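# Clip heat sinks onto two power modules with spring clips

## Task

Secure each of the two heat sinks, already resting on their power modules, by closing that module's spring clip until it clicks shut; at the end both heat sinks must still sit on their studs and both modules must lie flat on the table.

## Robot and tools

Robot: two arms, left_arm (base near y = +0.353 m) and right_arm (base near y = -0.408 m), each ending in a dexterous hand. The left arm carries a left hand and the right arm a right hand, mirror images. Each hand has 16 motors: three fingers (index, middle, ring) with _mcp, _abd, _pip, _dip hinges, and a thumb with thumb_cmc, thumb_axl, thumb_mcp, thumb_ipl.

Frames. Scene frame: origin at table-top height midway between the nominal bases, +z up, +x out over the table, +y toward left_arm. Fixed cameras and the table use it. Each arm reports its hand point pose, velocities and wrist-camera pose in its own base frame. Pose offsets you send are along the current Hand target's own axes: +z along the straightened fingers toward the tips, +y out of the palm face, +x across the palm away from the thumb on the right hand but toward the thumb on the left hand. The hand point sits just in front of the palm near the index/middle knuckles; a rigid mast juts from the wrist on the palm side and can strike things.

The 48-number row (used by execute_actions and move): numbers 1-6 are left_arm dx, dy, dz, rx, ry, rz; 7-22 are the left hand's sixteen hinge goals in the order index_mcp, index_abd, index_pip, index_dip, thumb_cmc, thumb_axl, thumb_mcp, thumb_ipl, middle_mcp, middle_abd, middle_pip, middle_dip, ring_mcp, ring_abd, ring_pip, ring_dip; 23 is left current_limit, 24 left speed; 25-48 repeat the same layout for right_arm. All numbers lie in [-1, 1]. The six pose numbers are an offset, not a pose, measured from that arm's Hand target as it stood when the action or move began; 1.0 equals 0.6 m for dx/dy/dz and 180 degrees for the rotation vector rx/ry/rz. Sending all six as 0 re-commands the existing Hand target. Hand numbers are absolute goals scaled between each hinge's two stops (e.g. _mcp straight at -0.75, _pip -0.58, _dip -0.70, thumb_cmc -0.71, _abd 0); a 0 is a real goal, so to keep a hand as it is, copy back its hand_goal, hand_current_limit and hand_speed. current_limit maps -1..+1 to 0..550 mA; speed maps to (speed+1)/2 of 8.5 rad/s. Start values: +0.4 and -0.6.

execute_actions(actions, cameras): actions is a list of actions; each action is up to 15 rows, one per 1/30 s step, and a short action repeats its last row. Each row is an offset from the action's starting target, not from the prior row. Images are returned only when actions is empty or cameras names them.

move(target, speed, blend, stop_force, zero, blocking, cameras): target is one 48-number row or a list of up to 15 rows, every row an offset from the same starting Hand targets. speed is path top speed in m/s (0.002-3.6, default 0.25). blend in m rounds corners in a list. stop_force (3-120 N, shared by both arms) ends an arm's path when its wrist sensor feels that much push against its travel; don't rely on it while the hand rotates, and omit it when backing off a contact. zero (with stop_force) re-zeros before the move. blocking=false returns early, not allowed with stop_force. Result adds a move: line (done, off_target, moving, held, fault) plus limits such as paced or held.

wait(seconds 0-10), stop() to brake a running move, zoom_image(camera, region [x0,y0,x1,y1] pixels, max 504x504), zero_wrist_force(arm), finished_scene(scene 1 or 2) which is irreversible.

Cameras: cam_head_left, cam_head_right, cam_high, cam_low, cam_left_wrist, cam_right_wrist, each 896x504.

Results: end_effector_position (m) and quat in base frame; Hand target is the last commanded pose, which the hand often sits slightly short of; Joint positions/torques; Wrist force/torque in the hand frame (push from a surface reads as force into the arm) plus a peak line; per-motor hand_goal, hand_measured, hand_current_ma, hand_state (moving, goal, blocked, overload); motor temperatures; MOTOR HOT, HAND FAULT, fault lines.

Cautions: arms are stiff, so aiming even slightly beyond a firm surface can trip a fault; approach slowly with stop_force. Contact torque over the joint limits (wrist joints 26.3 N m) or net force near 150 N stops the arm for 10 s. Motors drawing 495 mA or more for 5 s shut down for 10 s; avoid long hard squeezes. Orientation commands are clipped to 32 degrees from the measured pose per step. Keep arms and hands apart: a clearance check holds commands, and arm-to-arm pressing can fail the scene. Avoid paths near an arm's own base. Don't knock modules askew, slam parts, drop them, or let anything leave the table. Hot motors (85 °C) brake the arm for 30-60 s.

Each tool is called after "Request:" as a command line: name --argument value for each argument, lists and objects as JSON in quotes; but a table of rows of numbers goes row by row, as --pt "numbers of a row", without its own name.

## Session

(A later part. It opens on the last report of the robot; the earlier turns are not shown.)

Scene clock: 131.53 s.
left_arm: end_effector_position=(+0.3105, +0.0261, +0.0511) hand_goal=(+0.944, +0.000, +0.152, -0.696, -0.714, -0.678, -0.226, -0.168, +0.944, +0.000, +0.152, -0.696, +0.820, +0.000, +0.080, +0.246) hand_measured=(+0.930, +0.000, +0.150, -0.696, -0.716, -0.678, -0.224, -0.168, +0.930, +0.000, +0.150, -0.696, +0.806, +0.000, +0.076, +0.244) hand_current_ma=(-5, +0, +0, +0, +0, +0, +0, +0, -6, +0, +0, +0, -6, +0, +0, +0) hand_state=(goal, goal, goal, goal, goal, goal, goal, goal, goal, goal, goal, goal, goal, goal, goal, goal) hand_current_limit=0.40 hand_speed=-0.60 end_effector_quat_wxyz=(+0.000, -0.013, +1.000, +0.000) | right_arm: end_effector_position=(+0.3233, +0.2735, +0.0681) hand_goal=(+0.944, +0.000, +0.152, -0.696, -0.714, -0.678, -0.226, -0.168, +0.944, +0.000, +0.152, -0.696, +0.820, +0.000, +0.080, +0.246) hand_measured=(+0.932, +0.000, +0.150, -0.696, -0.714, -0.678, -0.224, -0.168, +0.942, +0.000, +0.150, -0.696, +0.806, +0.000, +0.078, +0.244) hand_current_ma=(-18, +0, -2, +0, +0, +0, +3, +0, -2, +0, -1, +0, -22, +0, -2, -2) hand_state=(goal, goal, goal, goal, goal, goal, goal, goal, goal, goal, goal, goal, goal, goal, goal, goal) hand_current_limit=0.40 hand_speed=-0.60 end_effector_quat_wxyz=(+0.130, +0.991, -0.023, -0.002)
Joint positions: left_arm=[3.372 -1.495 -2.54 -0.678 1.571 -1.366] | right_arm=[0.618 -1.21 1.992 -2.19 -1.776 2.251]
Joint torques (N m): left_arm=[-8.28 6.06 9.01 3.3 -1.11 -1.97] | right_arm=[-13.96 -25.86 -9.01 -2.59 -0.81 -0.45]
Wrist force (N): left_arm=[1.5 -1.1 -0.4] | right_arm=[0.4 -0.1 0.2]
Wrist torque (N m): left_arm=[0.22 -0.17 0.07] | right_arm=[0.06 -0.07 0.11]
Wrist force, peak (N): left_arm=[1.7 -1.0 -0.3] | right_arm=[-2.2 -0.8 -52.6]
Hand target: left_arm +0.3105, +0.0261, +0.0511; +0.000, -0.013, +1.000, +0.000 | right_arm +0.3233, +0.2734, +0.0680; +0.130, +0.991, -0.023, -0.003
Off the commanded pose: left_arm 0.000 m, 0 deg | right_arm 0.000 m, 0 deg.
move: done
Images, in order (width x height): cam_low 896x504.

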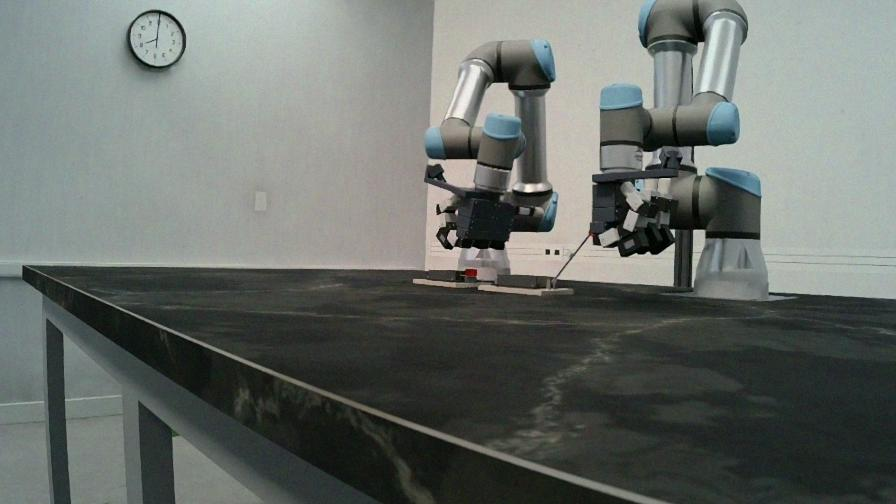

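Request:
move --pt "0 0 0 0 0 0 0.945 0 0.153 -0.696 -0.714 -0.678 -0.226 -0.168 0.945 0 0.153 -0.696 0.82 0 0.08 0.246 0.4 -0.6 0 0.0216 -0.0805 0 0 0 0.945 0 0.153 -0.696 -0.714 -0.678 -0.226 -0.168 0.945 0 0.153 -0.696 0.82 0 0.08 0.246 0.4 -0.6" --pt "0 0 0 0 0 0 0.945 0 0.153 -0.696 -0.714 -0.678 -0.226 -0.168 0.945 0 0.153 -0.696 0.82 0 0.08 0.246 0.4 -0.6 0 0.3435 0.0058 0 0 0 0.945 0 0.153 -0.696 -0.714 -0.678 -0.226 -0.168 0.945 0 0.153 -0.696 0.82 0 0.08 0.246 0.4 -0.6" --speed 0.25 --blend '[0.02,0]' --cameras '["cam_head_left","cam_head_right","cam_low"]'

Request:
zoom_image --camera "cam_head_left" --region '[435, 360, 525, 422]'

Request:
zoom_image --camera "cam_head_right" --region '[440, 360, 530, 422]'

Request:
zoom_image --camera "cam_low" --region '[460, 262, 484, 286]'

Scene clock: 146.50 s.
left_arm: end_effector_position=(+0.3105, +0.0261, +0.0511) hand_goal=(+0.944, +0.000, +0.152, -0.696, -0.714, -0.678, -0.226, -0.168, +0.944, +0.000, +0.152, -0.696, +0.820, +0.000, +0.080, +0.246) hand_measured=(+0.930, +0.000, +0.150, -0.696, -0.716, -0.678, -0.224, -0.168, +0.930, +0.000, +0.150, -0.696, +0.806, +0.000, +0.076, +0.244) hand_current_ma=(-5, +0, +0, +0, +0, +0, +0, +0, -6, +0, +0, +0, -6, +0, +0, +0) hand_state=(goal, goal, goal, goal, goal, goal, goal, goal, goal, goal, goal, goal, goal, goal, goal, goal) hand_current_limit=0.40 hand_speed=-0.60 end_effector_quat_wxyz=(+0.000, -0.013, +1.000, +0.000) | right_arm: end_effector_position=(+0.3140, +0.0737, +0.1179) hand_goal=(+0.944, +0.000, +0.152, -0.696, -0.714, -0.678, -0.226, -0.168, +0.944, +0.000, +0.152, -0.696, +0.820, +0.000, +0.080, +0.246) hand_measured=(+0.934, +0.000, +0.150, -0.696, -0.716, -0.678, -0.224, -0.168, +0.940, +0.000, +0.150, -0.696, +0.808, +0.000, +0.078, +0.244) hand_current_ma=(-13, +0, -1, +0, -1, +0, +3, +0, -4, +0, -1, +0, -17, +0, -2, -2) hand_state=(goal, goal, goal, goal, goal, goal, goal, goal, goal, goal, goal, goal, goal, goal, goal, goal) hand_current_limit=0.40 hand_speed=-0.60 end_effector_quat_wxyz=(+0.130, +0.991, -0.023, -0.003)
Joint positions: left_arm=[3.372 -1.495 -2.54 -0.678 1.571 -1.366] | right_arm=[0.222 -1.592 2.326 -2.235 -1.823 1.847]
Joint torques (N m): left_arm=[-7.39 5.86 10.52 3.08 -0.91 -2.01] | right_arm=[-11 -19.76 -14.63 -1.17 -0.71 -1.27]
Wrist force (N): left_arm=[1.4 -0.9 -0.4] | right_arm=[0.0 -0.3 -0.3]
Wrist torque (N m): left_arm=[0.24 -0.15 0.05] | right_arm=[0.08 0.03 -0.13]
Wrist force, peak (N): left_arm=[1.5 -1.3 -0.5] | right_arm=[0.4 -1.5 -2.6]
Hand target: left_arm +0.3105, +0.0261, +0.0511; +0.000, -0.013, +1.000, +0.000 | right_arm +0.3140, +0.0736, +0.1179; +0.130, +0.991, -0.023, -0.003
Off the commanded pose: left_arm 0.000 m, 0 deg | right_arm 0.000 m, 0 deg.
move: done
Images, in order (width x height): cam_head_left 896x504, cam_head_right 896x504, cam_low 896x504.

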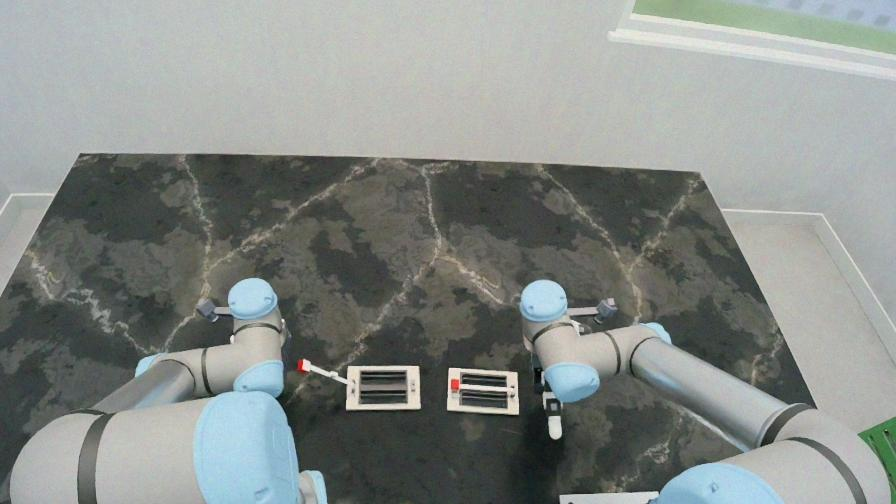

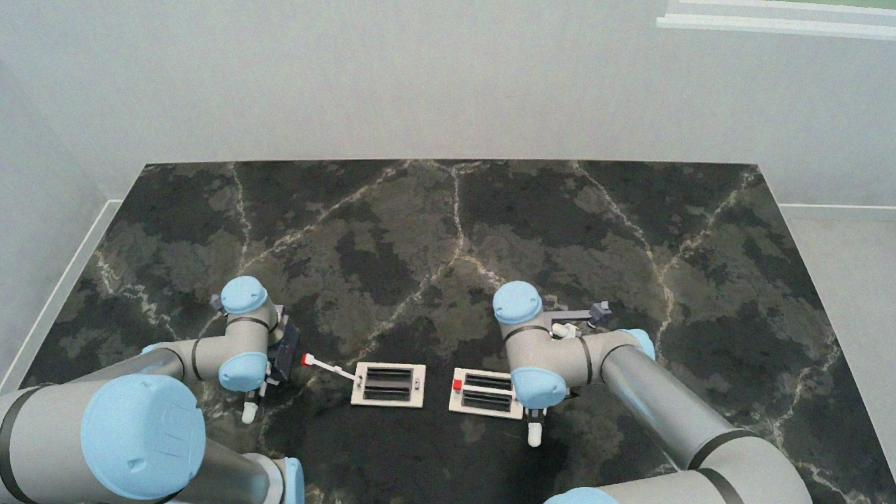

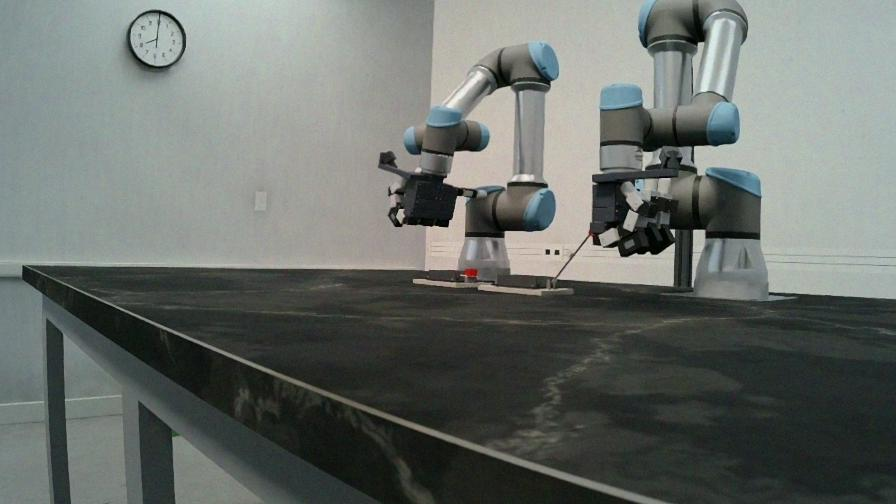

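Scaled by 5.600.

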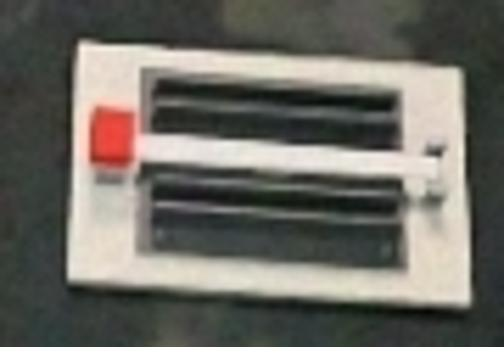

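Scaled by 5.600.

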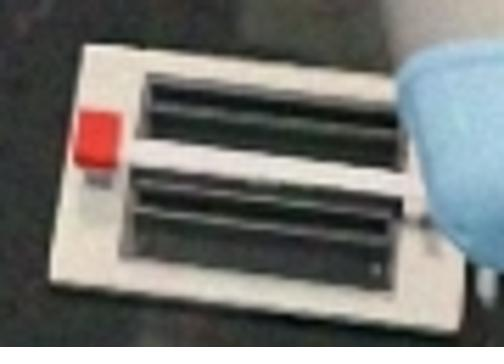

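Scaled by 21.000.

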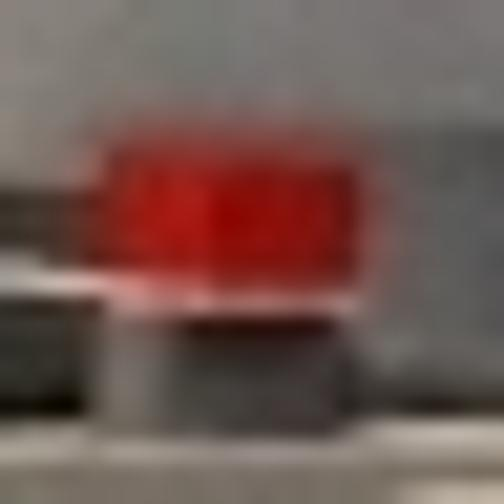

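Request:
move --pt "0 0 0 0 0 0 0.945 0 0.153 -0.696 -0.714 -0.678 -0.226 -0.168 0.945 0 0.153 -0.696 0.82 0 0.08 0.246 0.4 -0.6 -0.0057 -0.3012 -0.0807 0 0 0 0.945 0 0.153 -0.696 -0.714 -0.678 -0.226 -0.168 0.945 0 0.153 -0.696 0.82 0 0.08 0.246 0.4 -0.6" --pt "0 0 0 0 0 0 0.945 0 0.153 -0.696 -0.714 -0.678 -0.226 -0.168 0.945 0 0.153 -0.696 0.82 0 0.08 0.246 0.4 -0.6 -0.0057 -0.3292 0.0238 0 0 0 0.945 0 0.153 -0.696 -0.714 -0.678 -0.226 -0.168 0.945 0 0.153 -0.696 0.82 0 0.08 0.246 0.4 -0.6" --speed '[0.25,0.12]' --blend '[0.015,0]'

Request:
move --target '[0,0,0,0,0,0,0.945,0,0.153,-0.696,-0.714,-0.678,-0.226,-0.168,0.945,0,0.153,-0.696,0.82,0,0.08,0.246,0.4,-0.6,0,-0.0216,0.0805,0,0,0,0.945,0,0.153,-0.696,-0.714,-0.678,-0.226,-0.168,0.945,0,0.153,-0.696,0.82,0,0.08,0.246,0.4,-0.6]' --speed 0.016 --stop_force 60

Request:
move --pt "0 0 0 0 0 0 0.945 0 0.153 -0.696 -0.714 -0.678 -0.226 -0.168 0.945 0 0.153 -0.696 0.82 0 0.08 0.246 0.4 -0.6 0 0.0345 -0.1285 0 0 0 0.945 0 0.153 -0.696 -0.714 -0.678 -0.226 -0.168 0.945 0 0.153 -0.696 0.82 0 0.08 0.246 0.4 -0.6" --pt "0 0 0 0 0 0 0.945 0 0.153 -0.696 -0.714 -0.678 -0.226 -0.168 0.945 0 0.153 -0.696 0.82 0 0.08 0.246 0.4 -0.6 0 0.45 -0.06 0 0 0 0.945 0 0.153 -0.696 -0.714 -0.678 -0.226 -0.168 0.945 0 0.153 -0.696 0.82 0 0.08 0.246 0.4 -0.6" --speed '[0.1,0.25]' --blend '[0.015,0]' --cameras '["cam_head_left","cam_head_right","cam_low"]'

Request:
zoom_image --camera "cam_low" --region '[460, 262, 484, 286]'

Request:
zoom_image --camera "cam_head_left" --region '[435, 360, 525, 422]'

Request:
zoom_image --camera "cam_head_left" --region '[290, 350, 430, 420]'

Scene clock: 167.07 s.
left_arm: end_effector_position=(+0.3105, +0.0261, +0.0511) hand_goal=(+0.944, +0.000, +0.152, -0.696, -0.714, -0.678, -0.226, -0.168, +0.944, +0.000, +0.152, -0.696, +0.820, +0.000, +0.080, +0.246) hand_measured=(+0.930, +0.000, +0.150, -0.696, -0.716, -0.678, -0.224, -0.168, +0.930, +0.000, +0.150, -0.696, +0.806, +0.000, +0.076, +0.244) hand_current_ma=(-5, +0, +0, +0, +0, +0, +0, +0, -6, +0, +0, +0, -6, +0, +0, +0) hand_state=(goal, goal, goal, goal, goal, goal, goal, goal, goal, goal, goal, goal, goal, goal, goal, goal) hand_current_limit=0.40 hand_speed=-0.60 end_effector_quat_wxyz=(+0.000, -0.013, +1.000, +0.000) | right_arm: end_effector_position=(+0.3192, +0.2607, +0.0531) hand_goal=(+0.944, +0.000, +0.152, -0.696, -0.714, -0.678, -0.226, -0.168, +0.944, +0.000, +0.152, -0.696, +0.820, +0.000, +0.080, +0.246) hand_measured=(+0.934, +0.000, +0.150, -0.696, -0.716, -0.678, -0.224, -0.168, +0.940, +0.000, +0.150, -0.696, +0.808, +0.000, +0.078, +0.244) hand_current_ma=(-13, +0, -1, +0, -1, +0, +3, +0, -4, +0, -1, +0, -16, +0, -2, -2) hand_state=(goal, goal, goal, goal, goal, goal, goal, goal, goal, goal, goal, goal, goal, goal, goal, goal) hand_current_limit=0.40 hand_speed=-0.60 end_effector_quat_wxyz=(+0.130, +0.991, -0.023, -0.003)
Joint positions: left_arm=[3.372 -1.495 -2.54 -0.678 1.571 -1.366] | right_arm=[0.602 -1.205 2.039 -2.246 -1.779 2.235]
Joint torques (N m): left_arm=[-7.58 6.19 9.35 3.15 -0.8 -2.16] | right_arm=[6.38 -30.28 -23.43 -2.71 -1.69 0.97]
Wrist force (N): left_arm=[1.4 -1.2 -0.2] | right_arm=[0.1 -0.2 0.0]
Wrist torque (N m): left_arm=[0.19 -0.15 0.06] | right_arm=[0.07 0.00 0.09]
Wrist force, peak (N): left_arm=[1.6 -1.3 -0.4] | right_arm=[0.0 -2.1 -1.5]
Hand target: left_arm +0.3105, +0.0261, +0.0511; +0.000, -0.013, +1.000, +0.000 | right_arm +0.3193, +0.2607, +0.0531; +0.130, +0.991, -0.023, -0.003
Off the commanded pose: left_arm 0.000 m, 0 deg | right_arm 0.000 m, 0 deg.
move: done

Scene clock: 169.90 s.
left_arm: end_effector_position=(+0.3105, +0.0261, +0.0511) hand_goal=(+0.944, +0.000, +0.152, -0.696, -0.714, -0.678, -0.226, -0.168, +0.944, +0.000, +0.152, -0.696, +0.820, +0.000, +0.080, +0.246) hand_measured=(+0.930, +0.000, +0.150, -0.696, -0.716, -0.678, -0.224, -0.168, +0.930, +0.000, +0.150, -0.696, +0.806, +0.000, +0.076, +0.244) hand_current_ma=(-5, +0, +0, +0, +0, +0, +0, +0, -6, +0, +0, +0, -6, +0, +0, +0) hand_state=(goal, goal, goal, goal, goal, goal, goal, goal, goal, goal, goal, goal, goal, goal, goal, goal) hand_current_limit=0.40 hand_speed=-0.60 end_effector_quat_wxyz=(+0.000, -0.013, +1.000, +0.000) | right_arm: end_effector_position=(+0.3194, +0.2609, +0.0205) hand_goal=(+0.944, +0.000, +0.152, -0.696, -0.714, -0.678, -0.226, -0.168, +0.944, +0.000, +0.152, -0.696, +0.820, +0.000, +0.080, +0.246) hand_measured=(+0.934, +0.000, +0.150, -0.696, -0.716, -0.678, -0.224, -0.168, +0.974, +0.000, +0.150, -0.696, +0.808, +0.000, +0.078, +0.244) hand_current_ma=(-13, +0, -1, +0, -1, +0, +3, +0, +62, +0, -1, +0, -16, +0, -2, -2) hand_state=(goal, goal, goal, goal, goal, goal, goal, goal, blocked, goal, goal, goal, goal, goal, goal, goal) hand_current_limit=0.40 hand_speed=-0.60 end_effector_quat_wxyz=(+0.130, +0.991, -0.023, -0.002)
Joint positions: left_arm=[3.372 -1.495 -2.54 -0.678 1.571 -1.366] | right_arm=[0.602 -1.138 2.058 -2.332 -1.779 2.235]
Joint torques (N m): left_arm=[-7.8 6.7 8.98 2.77 -0.78 -2.04] | right_arm=[-10.58 -8.09 -5.57 3.64 -0.29 1.04]
Wrist force (N): left_arm=[1.4 -1.0 -0.2] | right_arm=[-3.8 2.8 -51.1]
Wrist torque (N m): left_arm=[0.21 -0.16 0.06] | right_arm=[4.01 0.99 -0.15]
Wrist force, peak (N): left_arm=[1.7 -1.2 -0.5] | right_arm=[-18.6 14.3 -77.5]
Hand target: left_arm +0.3105, +0.0261, +0.0511; +0.000, -0.013, +1.000, +0.000 | right_arm +0.3194, +0.2608, +0.0205; +0.130, +0.991, -0.023, -0.002 (not the last commanded pose)
Off the commanded pose: left_arm 0.000 m, 0 deg | right_arm 0.017 m, 0 deg.
move: contact (right_arm)

Scene clock: 172.20 s.
left_arm: end_effector_position=(+0.3105, +0.0261, +0.0511) hand_goal=(+0.944, +0.000, +0.152, -0.696, -0.714, -0.678, -0.226, -0.168, +0.944, +0.000, +0.152, -0.696, +0.820, +0.000, +0.080, +0.246) hand_measured=(+0.930, +0.000, +0.150, -0.696, -0.716, -0.678, -0.224, -0.168, +0.930, +0.000, +0.150, -0.696, +0.806, +0.000, +0.076, +0.244) hand_current_ma=(-5, +0, +0, +0, +0, +0, +0, +0, -6, +0, +0, +0, -6, +0, +0, +0) hand_state=(goal, goal, goal, goal, goal, goal, goal, goal, goal, goal, goal, goal, goal, goal, goal, goal) hand_current_limit=0.40 hand_speed=-0.60 end_effector_quat_wxyz=(+0.000, -0.013, +1.000, +0.000) | right_arm: end_effector_position=(+0.3077, +0.0096, +0.1249) hand_goal=(+0.944, +0.000, +0.152, -0.696, -0.714, -0.678, -0.226, -0.168, +0.944, +0.000, +0.152, -0.696, +0.820, +0.000, +0.080, +0.246) hand_measured=(+0.934, +0.000, +0.150, -0.696, -0.716, -0.678, -0.224, -0.168, +0.940, +0.000, +0.150, -0.696, +0.808, +0.000, +0.078, +0.244) hand_current_ma=(-12, +0, -1, +0, -1, +0, +3, +0, -4, +0, -1, +0, -16, +0, -2, -2) hand_state=(goal, goal, goal, goal, goal, goal, goal, goal, goal, goal, goal, goal, goal, goal, goal, goal) hand_current_limit=0.40 hand_speed=-0.60 end_effector_quat_wxyz=(+0.130, +0.991, -0.023, -0.002)
Joint positions: left_arm=[3.372 -1.495 -2.54 -0.678 1.571 -1.366] | right_arm=[0.049 -1.694 2.409 -2.262 -1.831 1.669]
Joint torques (N m): left_arm=[-7.28 6.26 8.75 2.49 -0.91 -2.13] | right_arm=[-11.06 -16.46 -17.88 -0.65 -1.41 -1.35]
Wrist force (N): left_arm=[1.3 -1.0 -0.5] | right_arm=[0.3 -0.1 -0.1]
Wrist torque (N m): left_arm=[0.23 -0.14 0.05] | right_arm=[0.08 -0.01 -0.10]
Wrist force, peak (N): left_arm=[1.6 -1.1 -0.4] | right_arm=[-3.7 2.7 -50.8]
Hand target: left_arm +0.3105, +0.0261, +0.0511; +0.000, -0.013, +1.000, +0.000 | right_arm +0.3077, +0.0096, +0.1249; +0.130, +0.991, -0.023, -0.002
Off the commanded pose: left_arm 0.000 m, 0 deg | right_arm 0.000 m, 0 deg.
move: done
Images, in order (width x height): cam_head_left 896x504, cam_head_right 896x504, cam_low 896x504.

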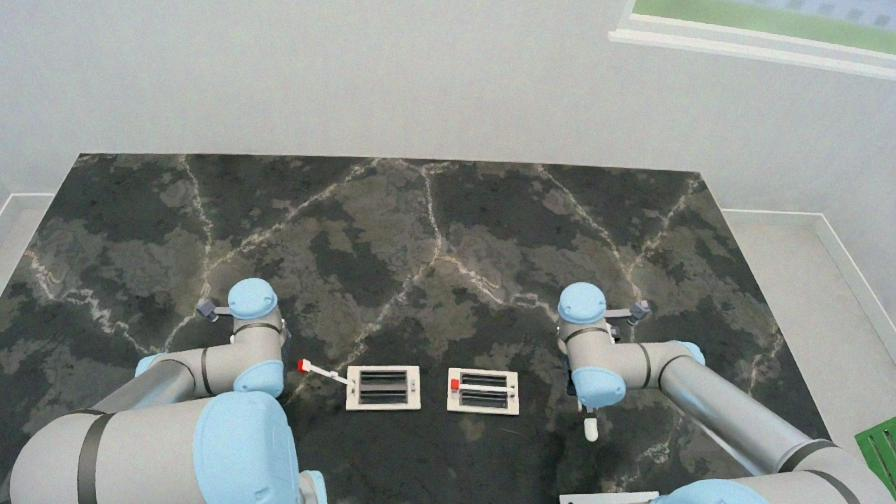

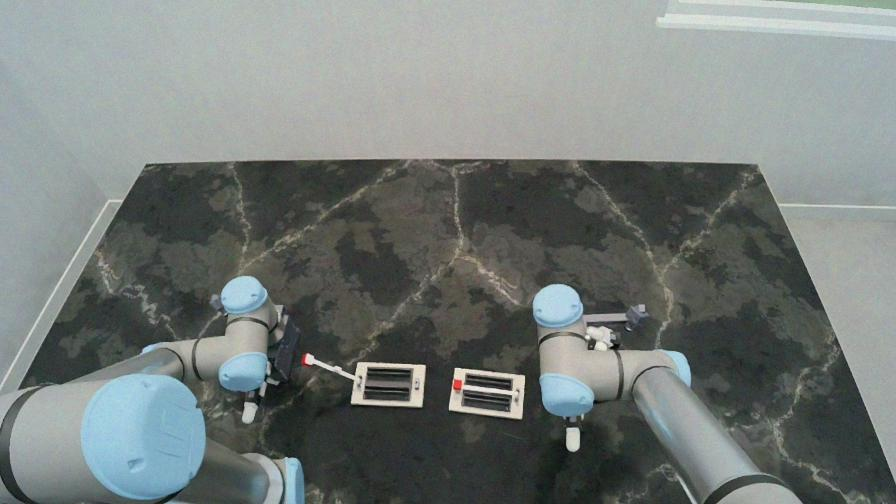

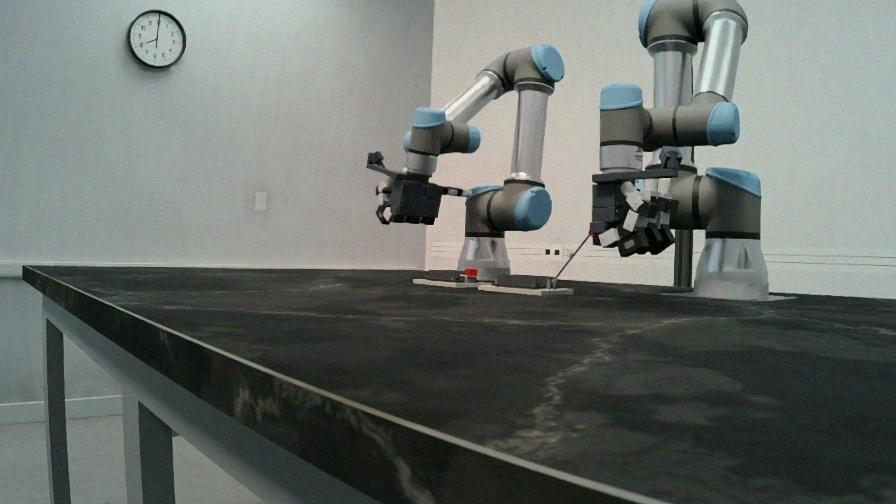

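Scaled by 21.000.

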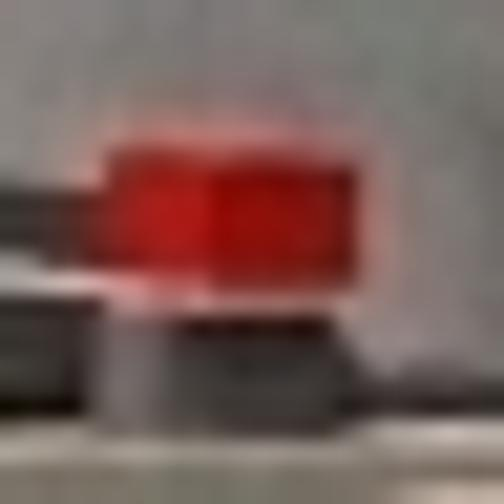

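Scaled by 5.600.

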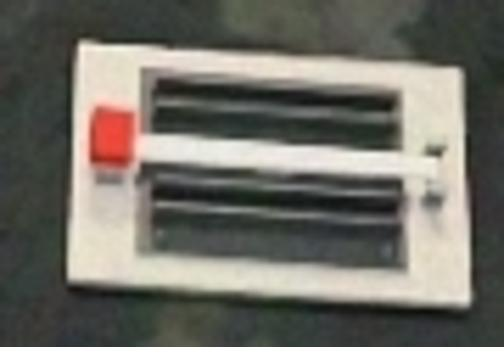

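Scaled by 3.600.

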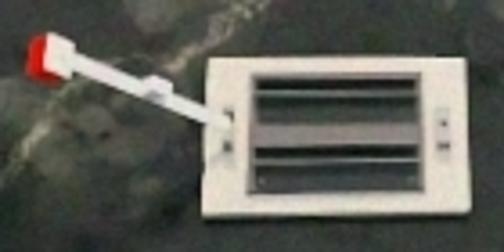

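Request:
move --pt "0 -0.0715 0 0 0 0 0.945 0 0.153 -0.696 -0.714 -0.678 -0.226 -0.168 0.945 0 0.153 -0.696 0.82 0 0.08 0.246 0.4 -0.6 0 0 0 0 0 0 0.945 0 0.153 -0.696 -0.714 -0.678 -0.226 -0.168 0.945 0 0.153 -0.696 0.82 0 0.08 0.246 0.4 -0.6" --pt "0 -0.1215 -0.03 0 0 0 0.945 0 0.153 -0.696 -0.714 -0.678 -0.226 -0.168 0.945 0 0.153 -0.696 0.82 0 0.08 0.246 0.4 -0.6 0 0 0 0 0 0 0.945 0 0.153 -0.696 -0.714 -0.678 -0.226 -0.168 0.945 0 0.153 -0.696 0.82 0 0.08 0.246 0.4 -0.6" --pt "0 -0.1682 -0.0417 0 0 0 0.945 0 0.153 -0.696 -0.714 -0.678 -0.226 -0.168 0.945 0 0.153 -0.696 0.82 0 0.08 0.246 0.4 -0.6 0 0 0 0 0 0 0.945 0 0.153 -0.696 -0.714 -0.678 -0.226 -0.168 0.945 0 0.153 -0.696 0.82 0 0.08 0.246 0.4 -0.6" --pt "0 -0.2165 -0.0583 0 0 0 0.945 0 0.153 -0.696 -0.714 -0.678 -0.226 -0.168 0.945 0 0.153 -0.696 0.82 0 0.08 0.246 0.4 -0.6 0 0 0 0 0 0 0.945 0 0.153 -0.696 -0.714 -0.678 -0.226 -0.168 0.945 0 0.153 -0.696 0.82 0 0.08 0.246 0.4 -0.6" --pt "0 -0.2698 -0.07 0 0 0 0.945 0 0.153 -0.696 -0.714 -0.678 -0.226 -0.168 0.945 0 0.153 -0.696 0.82 0 0.08 0.246 0.4 -0.6 0 0 0 0 0 0 0.945 0 0.153 -0.696 -0.714 -0.678 -0.226 -0.168 0.945 0 0.153 -0.696 0.82 0 0.08 0.246 0.4 -0.6" --pt "0 -0.3232 -0.0617 0 0 0 0.945 0 0.153 -0.696 -0.714 -0.678 -0.226 -0.168 0.945 0 0.153 -0.696 0.82 0 0.08 0.246 0.4 -0.6 0 0 0 0 0 0 0.945 0 0.153 -0.696 -0.714 -0.678 -0.226 -0.168 0.945 0 0.153 -0.696 0.82 0 0.08 0.246 0.4 -0.6" --pt "0 -0.3748 -0.0412 0 0 0 0.945 0 0.153 -0.696 -0.714 -0.678 -0.226 -0.168 0.945 0 0.153 -0.696 0.82 0 0.08 0.246 0.4 -0.6 0 0 0 0 0 0 0.945 0 0.153 -0.696 -0.714 -0.678 -0.226 -0.168 0.945 0 0.153 -0.696 0.82 0 0.08 0.246 0.4 -0.6" --pt "0 -0.419 -0.0058 0 0 0 0.945 0 0.153 -0.696 -0.714 -0.678 -0.226 -0.168 0.945 0 0.153 -0.696 0.82 0 0.08 0.246 0.4 -0.6 0 0 0 0 0 0 0.945 0 0.153 -0.696 -0.714 -0.678 -0.226 -0.168 0.945 0 0.153 -0.696 0.82 0 0.08 0.246 0.4 -0.6" --pt "0 -0.451 0.0417 0 0 0 0.945 0 0.153 -0.696 -0.714 -0.678 -0.226 -0.168 0.945 0 0.153 -0.696 0.82 0 0.08 0.246 0.4 -0.6 0 0 0 0 0 0 0.945 0 0.153 -0.696 -0.714 -0.678 -0.226 -0.168 0.945 0 0.153 -0.696 0.82 0 0.08 0.246 0.4 -0.6" --speed 0.09 --blend 0.008 --stop_force 15 --cameras '["cam_head_left","cam_head_right","cam_low","cam_high"]'

Request:
zoom_image --camera "cam_low" --region '[440, 205, 620, 305]'

Request:
zoom_image --camera "cam_high" --region '[380, 120, 510, 230]'

Request:
zoom_image --camera "cam_head_left" --region '[330, 350, 430, 420]'

Scene clock: 186.77 s.
left_arm: end_effector_position=(+0.3174, -0.2444, +0.0261) hand_goal=(+0.944, +0.000, +0.152, -0.696, -0.714, -0.678, -0.226, -0.168, +0.944, +0.000, +0.152, -0.696, +0.820, +0.000, +0.080, +0.246) hand_measured=(+0.930, +0.000, +0.150, -0.696, -0.716, -0.678, -0.224, -0.168, +0.930, +0.000, +0.150, -0.696, +0.806, +0.000, +0.076, +0.244) hand_current_ma=(-5, +0, +0, +0, +0, +0, +0, +0, -6, +0, +0, +0, -6, +0, +0, +0) hand_state=(goal, goal, goal, goal, goal, goal, goal, goal, goal, goal, goal, goal, goal, goal, goal, goal) hand_current_limit=0.40 hand_speed=-0.60 end_effector_quat_wxyz=(+0.000, -0.013, +1.000, +0.000) | right_arm: end_effector_position=(+0.3077, +0.0096, +0.1249) hand_goal=(+0.944, +0.000, +0.152, -0.696, -0.714, -0.678, -0.226, -0.168, +0.944, +0.000, +0.152, -0.696, +0.820, +0.000, +0.080, +0.246) hand_measured=(+0.934, +0.000, +0.150, -0.696, -0.716, -0.678, -0.224, -0.168, +0.940, +0.000, +0.150, -0.696, +0.808, +0.000, +0.078, +0.244) hand_current_ma=(-12, +0, -1, +0, -1, +0, +3, +0, -4, +0, -1, +0, -16, +0, -2, -2) hand_state=(goal, goal, goal, goal, goal, goal, goal, goal, goal, goal, goal, goal, goal, goal, goal, goal) hand_current_limit=0.40 hand_speed=-0.60 end_effector_quat_wxyz=(+0.130, +0.991, -0.023, -0.002)
Joint positions: left_arm=[2.661 -1.86 -2.211 -0.642 1.57 -2.077] | right_arm=[0.048 -1.694 2.409 -2.262 -1.831 1.668]
Joint torques (N m): left_arm=[9.44 22.01 4.77 4.02 2.75 2.9] | right_arm=[-13.49 -21.55 -14.98 -0.84 -1.55 -1.5]
Wrist force (N): left_arm=[1.2 -0.6 -0.3] | right_arm=[0.3 -0.2 -0.1]
Wrist torque (N m): left_arm=[0.23 -0.11 0.04] | right_arm=[0.07 -0.02 -0.04]
Wrist force, peak (N): left_arm=[1.4 -1.4 0.5] | right_arm=[0.5 -0.3 0.0]
Hand target: left_arm +0.3174, -0.2444, +0.0261; +0.000, -0.013, +1.000, +0.000 | right_arm +0.3077, +0.0096, +0.1249; +0.130, +0.991, -0.023, -0.002
Off the commanded pose: left_arm 0.000 m, 0 deg | right_arm 0.000 m, 0 deg.
move: done
Images, in order (width x height): cam_head_left 896x504, cam_head_right 896x504, cam_high 896x504, cam_low 896x504.

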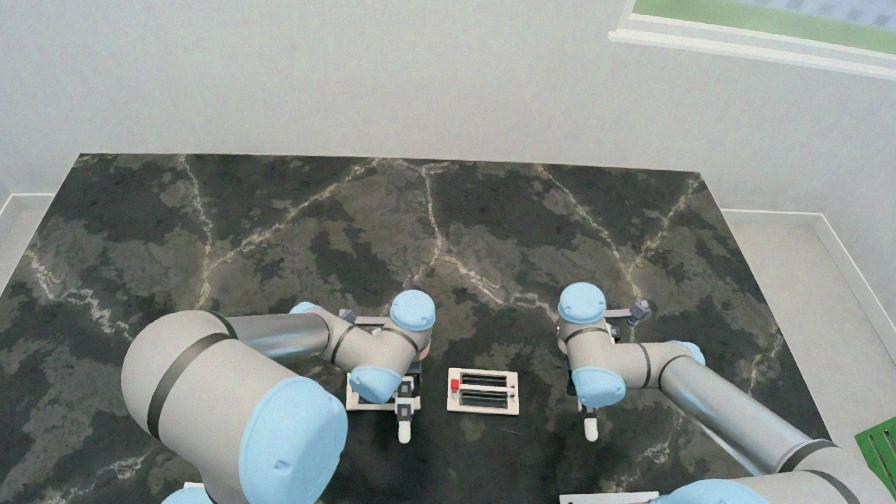

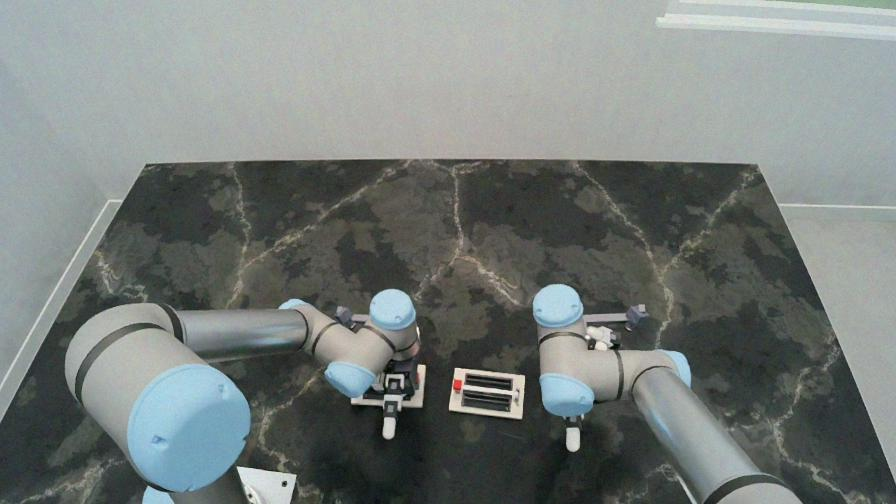

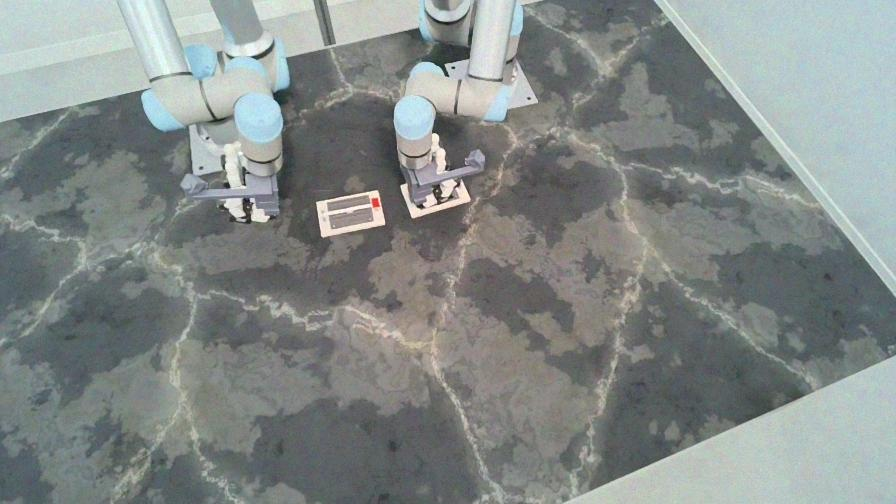

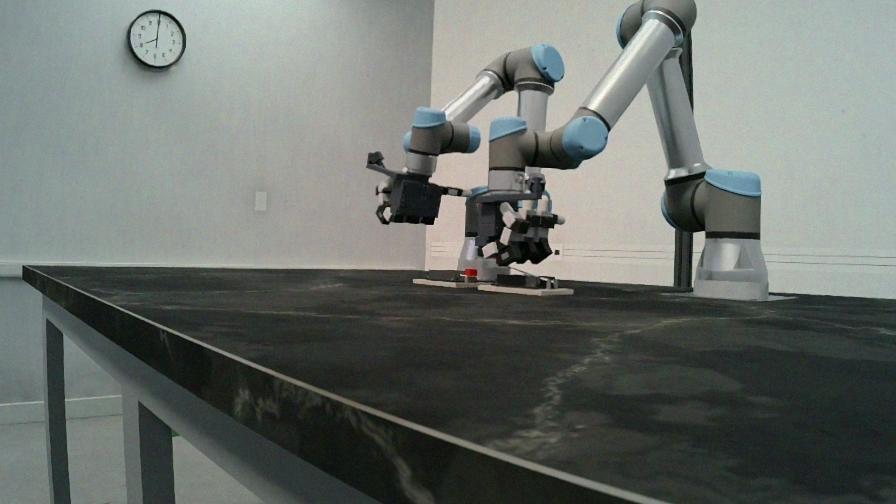

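Scaled by 2.800.

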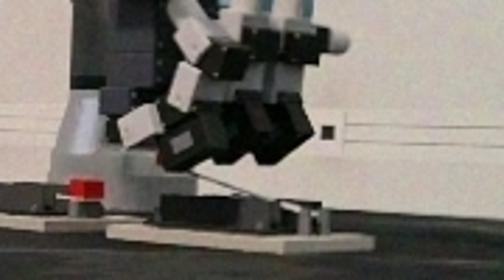

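Scaled by 3.877.

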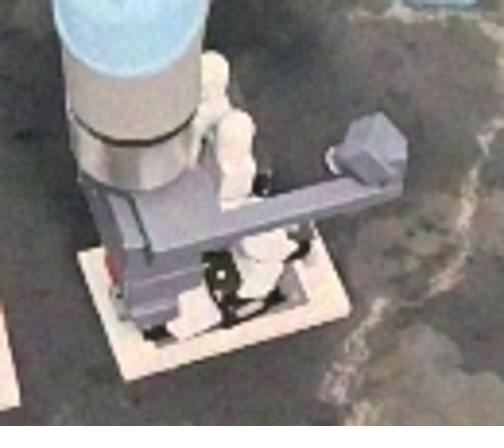

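Scaled by 5.040.

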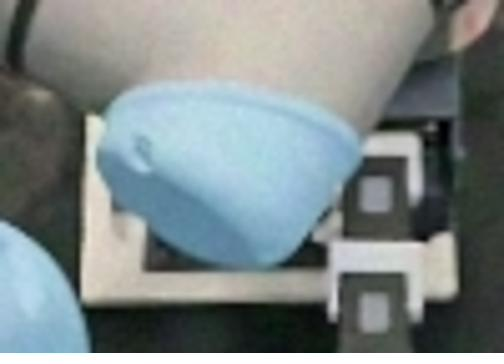

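Request:
move --pt "0 0 -0.0672 -0.0833 0 0 0.945 0 0.153 -0.696 -0.714 -0.678 -0.226 -0.168 0.945 0 0.153 -0.696 0.82 0 0.08 0.246 0.4 -0.6 0 0 0 0 0 0 0.945 0 0.153 -0.696 -0.714 -0.678 -0.226 -0.168 0.945 0 0.153 -0.696 0.82 0 0.08 0.246 0.4 -0.6" --pt "0.0035 -0.0147 -0.0672 -0.0833 0 0 0.945 0 0.153 -0.696 -0.714 -0.678 -0.226 -0.168 0.945 0 0.153 -0.696 0.82 0 0.08 0.246 0.4 -0.6 0 0 0 0 0 0 0.945 0 0.153 -0.696 -0.714 -0.678 -0.226 -0.168 0.945 0 0.153 -0.696 0.82 0 0.08 0.246 0.4 -0.6" --speed 0.15 --blend '[0.005,0]'

Request:
move --target '[0,-0.026,0.0966,0,0,0,0.945,0,0.153,-0.696,-0.714,-0.678,-0.226,-0.168,0.945,0,0.153,-0.696,0.82,0,0.08,0.246,0.4,-0.6,0,0,0,0,0,0,0.945,0,0.153,-0.696,-0.714,-0.678,-0.226,-0.168,0.945,0,0.153,-0.696,0.82,0,0.08,0.246,0.4,-0.6]' --speed 0.016 --stop_force 60

Request:
move --pt "0 0.0345 -0.1285 0 0 0 0.945 0 0.153 -0.696 -0.714 -0.678 -0.226 -0.168 0.945 0 0.153 -0.696 0.82 0 0.08 0.246 0.4 -0.6 0 0 0 0 0 0 0.945 0 0.153 -0.696 -0.714 -0.678 -0.226 -0.168 0.945 0 0.153 -0.696 0.82 0 0.08 0.246 0.4 -0.6" --pt "0 0.4 -0.07 0 0 0 0.945 0 0.153 -0.696 -0.714 -0.678 -0.226 -0.168 0.945 0 0.153 -0.696 0.82 0 0.08 0.246 0.4 -0.6 0 0 0 0 0 0 0.945 0 0.153 -0.696 -0.714 -0.678 -0.226 -0.168 0.945 0 0.153 -0.696 0.82 0 0.08 0.246 0.4 -0.6" --speed '[0.1,0.25]' --blend '[0.015,0]' --cameras '["cam_head_left","cam_head_right","cam_low"]'

Request:
zoom_image --camera "cam_low" --region '[496, 262, 520, 286]'

Request:
zoom_image --camera "cam_head_right" --region '[345, 358, 435, 420]'

Request:
zoom_image --camera "cam_low" --region '[460, 255, 580, 300]'

Scene clock: 204.17 s.
left_arm: end_effector_position=(+0.3155, -0.2533, +0.0664) hand_goal=(+0.944, +0.000, +0.152, -0.696, -0.714, -0.678, -0.226, -0.168, +0.944, +0.000, +0.152, -0.696, +0.820, +0.000, +0.080, +0.246) hand_measured=(+0.932, +0.000, +0.150, -0.696, -0.716, -0.678, -0.224, -0.168, +0.930, +0.000, +0.150, -0.696, +0.806, +0.000, +0.078, +0.244) hand_current_ma=(-4, +0, +0, +0, +0, +0, +0, +0, -5, +0, +0, +0, -5, +0, +0, +0) hand_state=(goal, goal, goal, goal, goal, goal, goal, goal, goal, goal, goal, goal, goal, goal, goal, goal) hand_current_limit=0.40 hand_speed=-0.60 end_effector_quat_wxyz=(-0.002, -0.013, +0.991, +0.130) | right_arm: end_effector_position=(+0.3077, +0.0096, +0.1249) hand_goal=(+0.944, +0.000, +0.152, -0.696, -0.714, -0.678, -0.226, -0.168, +0.944, +0.000, +0.152, -0.696, +0.820, +0.000, +0.080, +0.246) hand_measured=(+0.934, +0.000, +0.150, -0.696, -0.716, -0.678, -0.224, -0.168, +0.940, +0.000, +0.150, -0.696, +0.808, +0.000, +0.078, +0.244) hand_current_ma=(-12, +0, -1, +0, -1, +0, +3, +0, -4, +0, -1, +0, -16, +0, -2, -2) hand_state=(goal, goal, goal, goal, goal, goal, goal, goal, goal, goal, goal, goal, goal, goal, goal, goal) hand_current_limit=0.40 hand_speed=-0.60 end_effector_quat_wxyz=(+0.130, +0.991, -0.023, -0.002)
Joint positions: left_arm=[2.544 -1.895 -2.056 -0.918 1.782 -2.211] | right_arm=[0.048 -1.694 2.409 -2.262 -1.831 1.668]
Joint torques (N m): left_arm=[1.91 40.6 8.81 1.8 2.41 2.18] | right_arm=[-12.78 -21.51 -14.43 -1.19 -1.23 -1.53]
Wrist force (N): left_arm=[1.5 -0.4 -0.4] | right_arm=[0.3 -0.2 0.0]
Wrist torque (N m): left_arm=[0.15 -0.17 0.01] | right_arm=[0.07 -0.01 -0.04]
Wrist force, peak (N): left_arm=[1.7 -2.0 -0.4] | right_arm=[0.3 -0.4 -0.1]
Hand target: left_arm +0.3155, -0.2533, +0.0664; -0.002, -0.013, +0.991, +0.130 | right_arm +0.3077, +0.0096, +0.1249; +0.130, +0.991, -0.023, -0.002
Off the commanded pose: left_arm 0.000 m, 0 deg | right_arm 0.000 m, 0 deg.
move: done; blend cut to 0.0045 m at target 1

Scene clock: 207.87 s.
left_arm: end_effector_position=(+0.3155, -0.2534, +0.0228) hand_goal=(+0.944, +0.000, +0.152, -0.696, -0.714, -0.678, -0.226, -0.168, +0.944, +0.000, +0.152, -0.696, +0.820, +0.000, +0.080, +0.246) hand_measured=(+0.932, +0.000, +0.150, -0.696, -0.716, -0.678, -0.224, -0.168, +0.932, +0.000, +0.150, -0.696, +0.808, +0.000, +0.078, +0.244) hand_current_ma=(-4, +0, +0, +0, +0, +0, +0, +0, -5, +0, +0, +0, -5, +0, +0, +0) hand_state=(goal, goal, goal, goal, goal, goal, goal, goal, goal, goal, goal, goal, goal, goal, goal, goal) hand_current_limit=0.40 hand_speed=-0.60 end_effector_quat_wxyz=(-0.002, -0.013, +0.991, +0.130) | right_arm: end_effector_position=(+0.3077, +0.0096, +0.1249) hand_goal=(+0.944, +0.000, +0.152, -0.696, -0.714, -0.678, -0.226, -0.168, +0.944, +0.000, +0.152, -0.696, +0.820, +0.000, +0.080, +0.246) hand_measured=(+0.934, +0.000, +0.150, -0.696, -0.716, -0.678, -0.224, -0.168, +0.940, +0.000, +0.150, -0.696, +0.808, +0.000, +0.078, +0.244) hand_current_ma=(-12, +0, -1, +0, -1, +0, +3, +0, -4, +0, -1, +0, -16, +0, -2, -2) hand_state=(goal, goal, goal, goal, goal, goal, goal, goal, goal, goal, goal, goal, goal, goal, goal, goal) hand_current_limit=0.40 hand_speed=-0.60 end_effector_quat_wxyz=(+0.130, +0.991, -0.023, -0.002)
Joint positions: left_arm=[2.544 -1.984 -2.085 -0.799 1.782 -2.211] | right_arm=[0.048 -1.694 2.409 -2.262 -1.831 1.668]
Joint torques (N m): left_arm=[3.19 8.39 4.22 -5.79 1.35 -2.13] | right_arm=[-12.7 -20.02 -14.38 -1.68 -0.98 -1.53]
Wrist force (N): left_arm=[-3.7 -6.6 -48.8] | right_arm=[0.3 0.0 0.0]
Wrist torque (N m): left_arm=[4.85 -0.90 -0.36] | right_arm=[0.09 -0.02 -0.03]
Wrist force, peak (N): left_arm=[14.0 17.1 -83.6] | right_arm=[0.3 -0.4 -0.2]
Hand target: left_arm +0.3155, -0.2534, +0.0228; -0.002, -0.013, +0.991, +0.130 (not the last commanded pose) | right_arm +0.3077, +0.0096, +0.1249; +0.130, +0.991, -0.023, -0.002
Off the commanded pose: left_arm 0.016 m, 0 deg | right_arm 0.000 m, 0 deg.
move: contact (left_arm)

Scene clock: 210.03 s.
left_arm: end_effector_position=(+0.3099, -0.0326, +0.1253) hand_goal=(+0.944, +0.000, +0.152, -0.696, -0.714, -0.678, -0.226, -0.168, +0.944, +0.000, +0.152, -0.696, +0.820, +0.000, +0.080, +0.246) hand_measured=(+0.934, +0.000, +0.150, -0.696, -0.716, -0.678, -0.224, -0.168, +0.934, +0.000, +0.150, -0.696, +0.808, +0.000, +0.078, +0.244) hand_current_ma=(-3, +0, +0, +0, +0, +0, +0, +0, -4, +0, +0, +0, -4, +0, +0, +0) hand_state=(goal, goal, goal, goal, goal, goal, goal, goal, goal, goal, goal, goal, goal, goal, goal, goal) hand_current_limit=0.40 hand_speed=-0.60 end_effector_quat_wxyz=(-0.002, -0.013, +0.991, +0.130) | right_arm: end_effector_position=(+0.3077, +0.0096, +0.1249) hand_goal=(+0.944, +0.000, +0.152, -0.696, -0.714, -0.678, -0.226, -0.168, +0.944, +0.000, +0.152, -0.696, +0.820, +0.000, +0.080, +0.246) hand_measured=(+0.934, +0.000, +0.150, -0.696, -0.716, -0.678, -0.224, -0.168, +0.940, +0.000, +0.150, -0.696, +0.808, +0.000, +0.078, +0.244) hand_current_ma=(-12, +0, -1, +0, -1, +0, +3, +0, -4, +0, -1, +0, -16, +0, -2, -2) hand_state=(goal, goal, goal, goal, goal, goal, goal, goal, goal, goal, goal, goal, goal, goal, goal, goal) hand_current_limit=0.40 hand_speed=-0.60 end_effector_quat_wxyz=(+0.130, +0.991, -0.023, -0.002)
Joint positions: left_arm=[3.026 -1.471 -2.383 -0.896 1.829 -1.717] | right_arm=[0.048 -1.694 2.409 -2.262 -1.831 1.668]
Joint torques (N m): left_arm=[9.66 21.92 26.54 1.02 0.79 2.34] | right_arm=[-13.51 -22.07 -14.97 -1.78 -0.85 -1.59]
Wrist force (N): left_arm=[1.3 -0.7 0.3] | right_arm=[0.1 -0.2 -0.1]
Wrist torque (N m): left_arm=[0.05 -0.14 0.15] | right_arm=[0.08 0.00 -0.05]
Wrist force, peak (N): left_arm=[-3.7 -6.9 -48.3] | right_arm=[0.4 -0.3 0.0]
Hand target: left_arm +0.3100, -0.0325, +0.1254; -0.002, -0.013, +0.991, +0.130 | right_arm +0.3077, +0.0096, +0.1249; +0.130, +0.991, -0.023, -0.002
Off the commanded pose: left_arm 0.000 m, 0 deg | right_arm 0.000 m, 0 deg.
move: done
Images, in order (width x height): cam_head_left 896x504, cam_head_right 896x504, cam_low 896x504.

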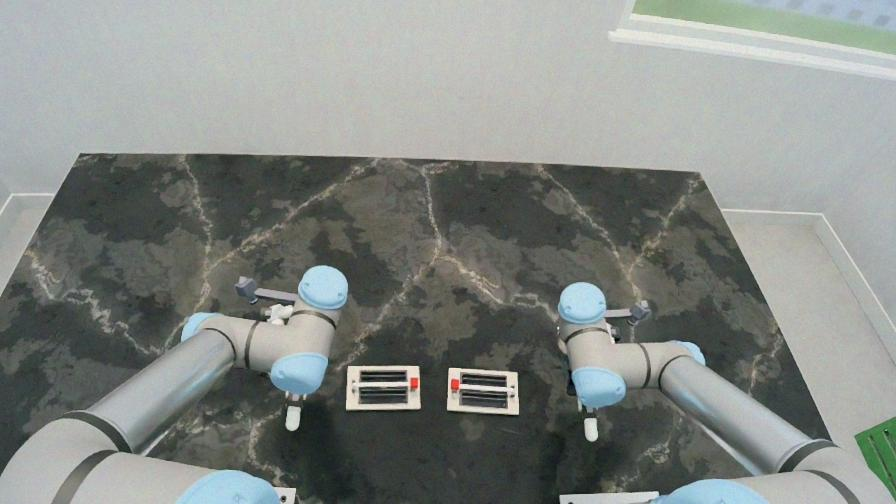

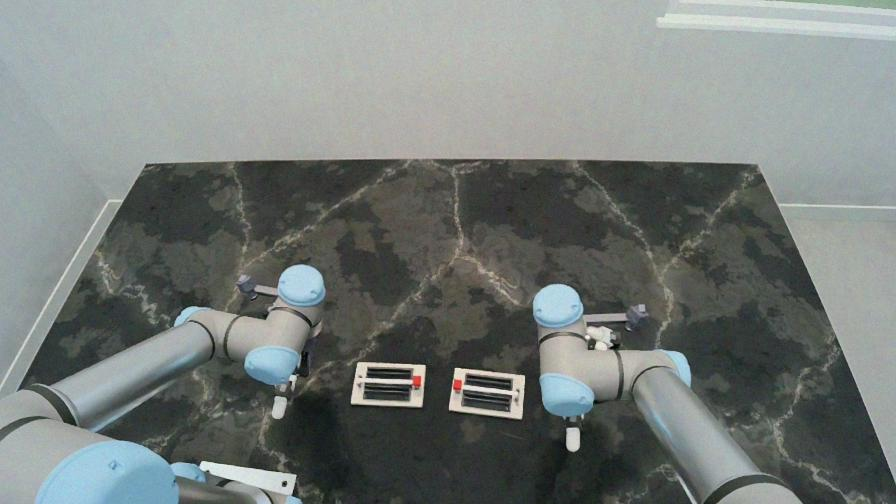

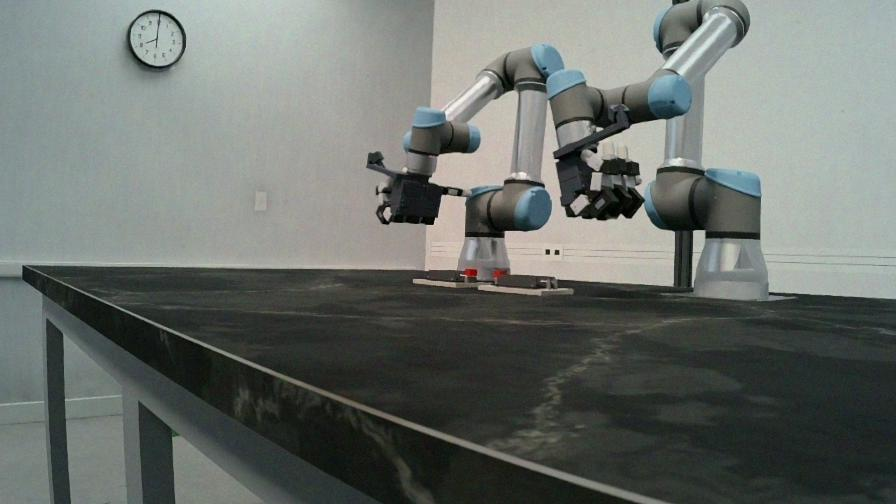

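Scaled by 21.000.

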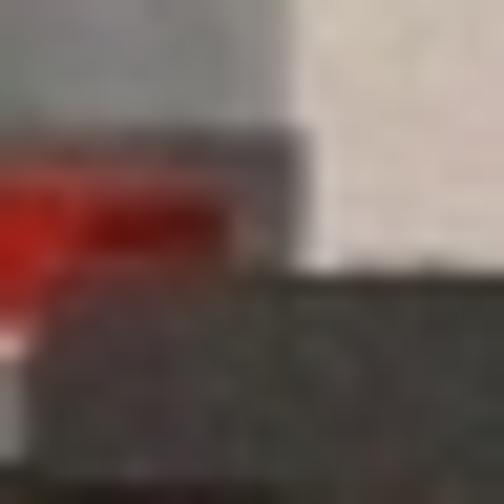

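Scaled by 5.600.

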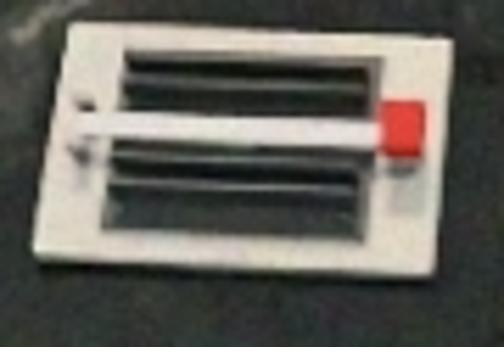

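Scaled by 4.200.

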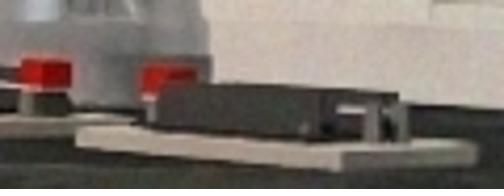

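Request:
wait --seconds 0.5 --cameras '["cam_low"]'

Request:
zoom_image --camera "cam_low" --region '[484, 262, 508, 286]'

Request:
zoom_image --camera "cam_low" --region '[460, 255, 580, 300]'

Scene clock: 214.53 s.
left_arm: end_effector_position=(+0.3100, -0.0325, +0.1254) hand_goal=(+0.944, +0.000, +0.152, -0.696, -0.714, -0.678, -0.226, -0.168, +0.944, +0.000, +0.152, -0.696, +0.820, +0.000, +0.080, +0.246) hand_measured=(+0.934, +0.000, +0.150, -0.696, -0.716, -0.678, -0.224, -0.168, +0.934, +0.000, +0.150, -0.696, +0.808, +0.000, +0.078, +0.244) hand_current_ma=(-3, +0, +0, +0, +0, +0, +0, +0, -4, +0, +0, +0, -4, +0, +0, +0) hand_state=(goal, goal, goal, goal, goal, goal, goal, goal, goal, goal, goal, goal, goal, goal, goal, goal) hand_current_limit=0.40 hand_speed=-0.60 end_effector_quat_wxyz=(-0.002, -0.013, +0.991, +0.130) | right_arm: end_effector_position=(+0.3077, +0.0096, +0.1249) hand_goal=(+0.944, +0.000, +0.152, -0.696, -0.714, -0.678, -0.226, -0.168, +0.944, +0.000, +0.152, -0.696, +0.820, +0.000, +0.080, +0.246) hand_measured=(+0.934, +0.000, +0.150, -0.696, -0.716, -0.678, -0.224, -0.168, +0.940, +0.000, +0.150, -0.696, +0.808, +0.000, +0.078, +0.244) hand_current_ma=(-12, +0, -1, +0, -1, +0, +3, +0, -4, +0, -1, +0, -16, +0, -2, -2) hand_state=(goal, goal, goal, goal, goal, goal, goal, goal, goal, goal, goal, goal, goal, goal, goal, goal) hand_current_limit=0.40 hand_speed=-0.60 end_effector_quat_wxyz=(+0.130, +0.991, -0.023, -0.002)
Joint positions: left_arm=[3.026 -1.471 -2.383 -0.896 1.829 -1.717] | right_arm=[0.048 -1.694 2.409 -2.262 -1.831 1.668]
Joint torques (N m): left_arm=[8.39 24.73 20.85 0.87 3.03 2.95] | right_arm=[-13.28 -22.15 -14.28 -2 -0.57 -1.74]
Wrist force (N): left_arm=[1.2 -0.8 0.3] | right_arm=[0.2 -0.1 -0.2]
Wrist torque (N m): left_arm=[0.03 -0.13 0.10] | right_arm=[0.09 0.00 -0.04]
Wrist force, peak (N): left_arm=[1.6 -0.6 0.1] | right_arm=[0.4 -0.3 -0.2]
Hand target: left_arm +0.3100, -0.0325, +0.1254; -0.002, -0.013, +0.991, +0.130 | right_arm +0.3077, +0.0096, +0.1249; +0.130, +0.991, -0.023, -0.002
Off the commanded pose: left_arm 0.000 m, 0 deg | right_arm 0.000 m, 0 deg.
wait: 0.50 s; at rest from the start
Images, in order (width x height): cam_low 896x504.

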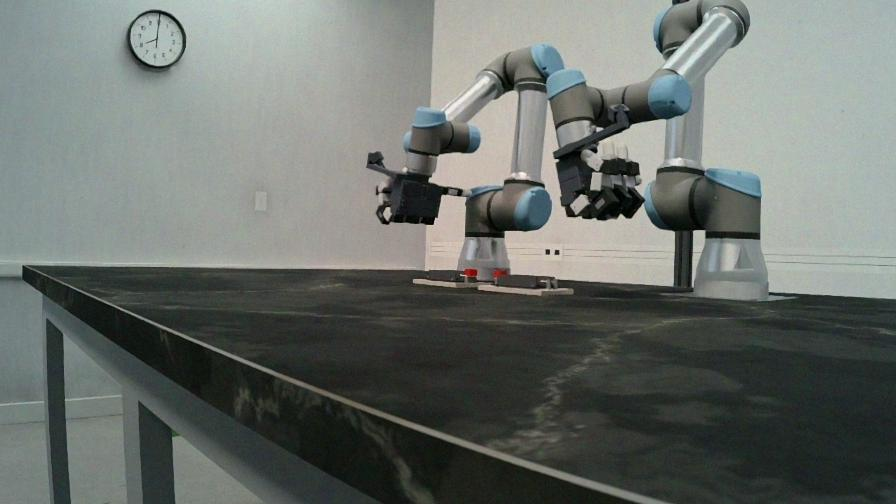

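Scaled by 21.000.

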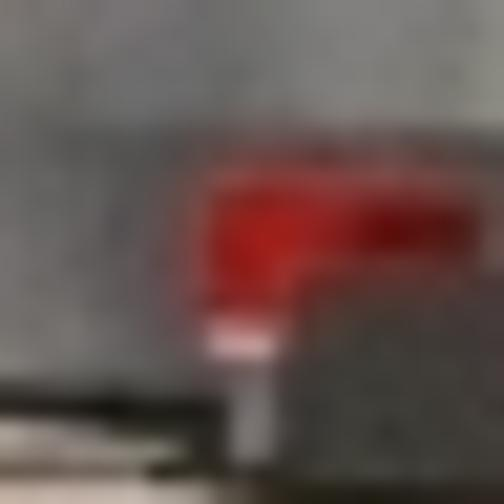

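Scaled by 4.200.

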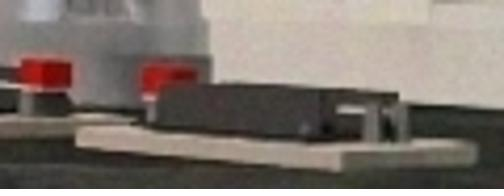

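Request:
finished_scene --scene 2

The scene is finished: the task was done.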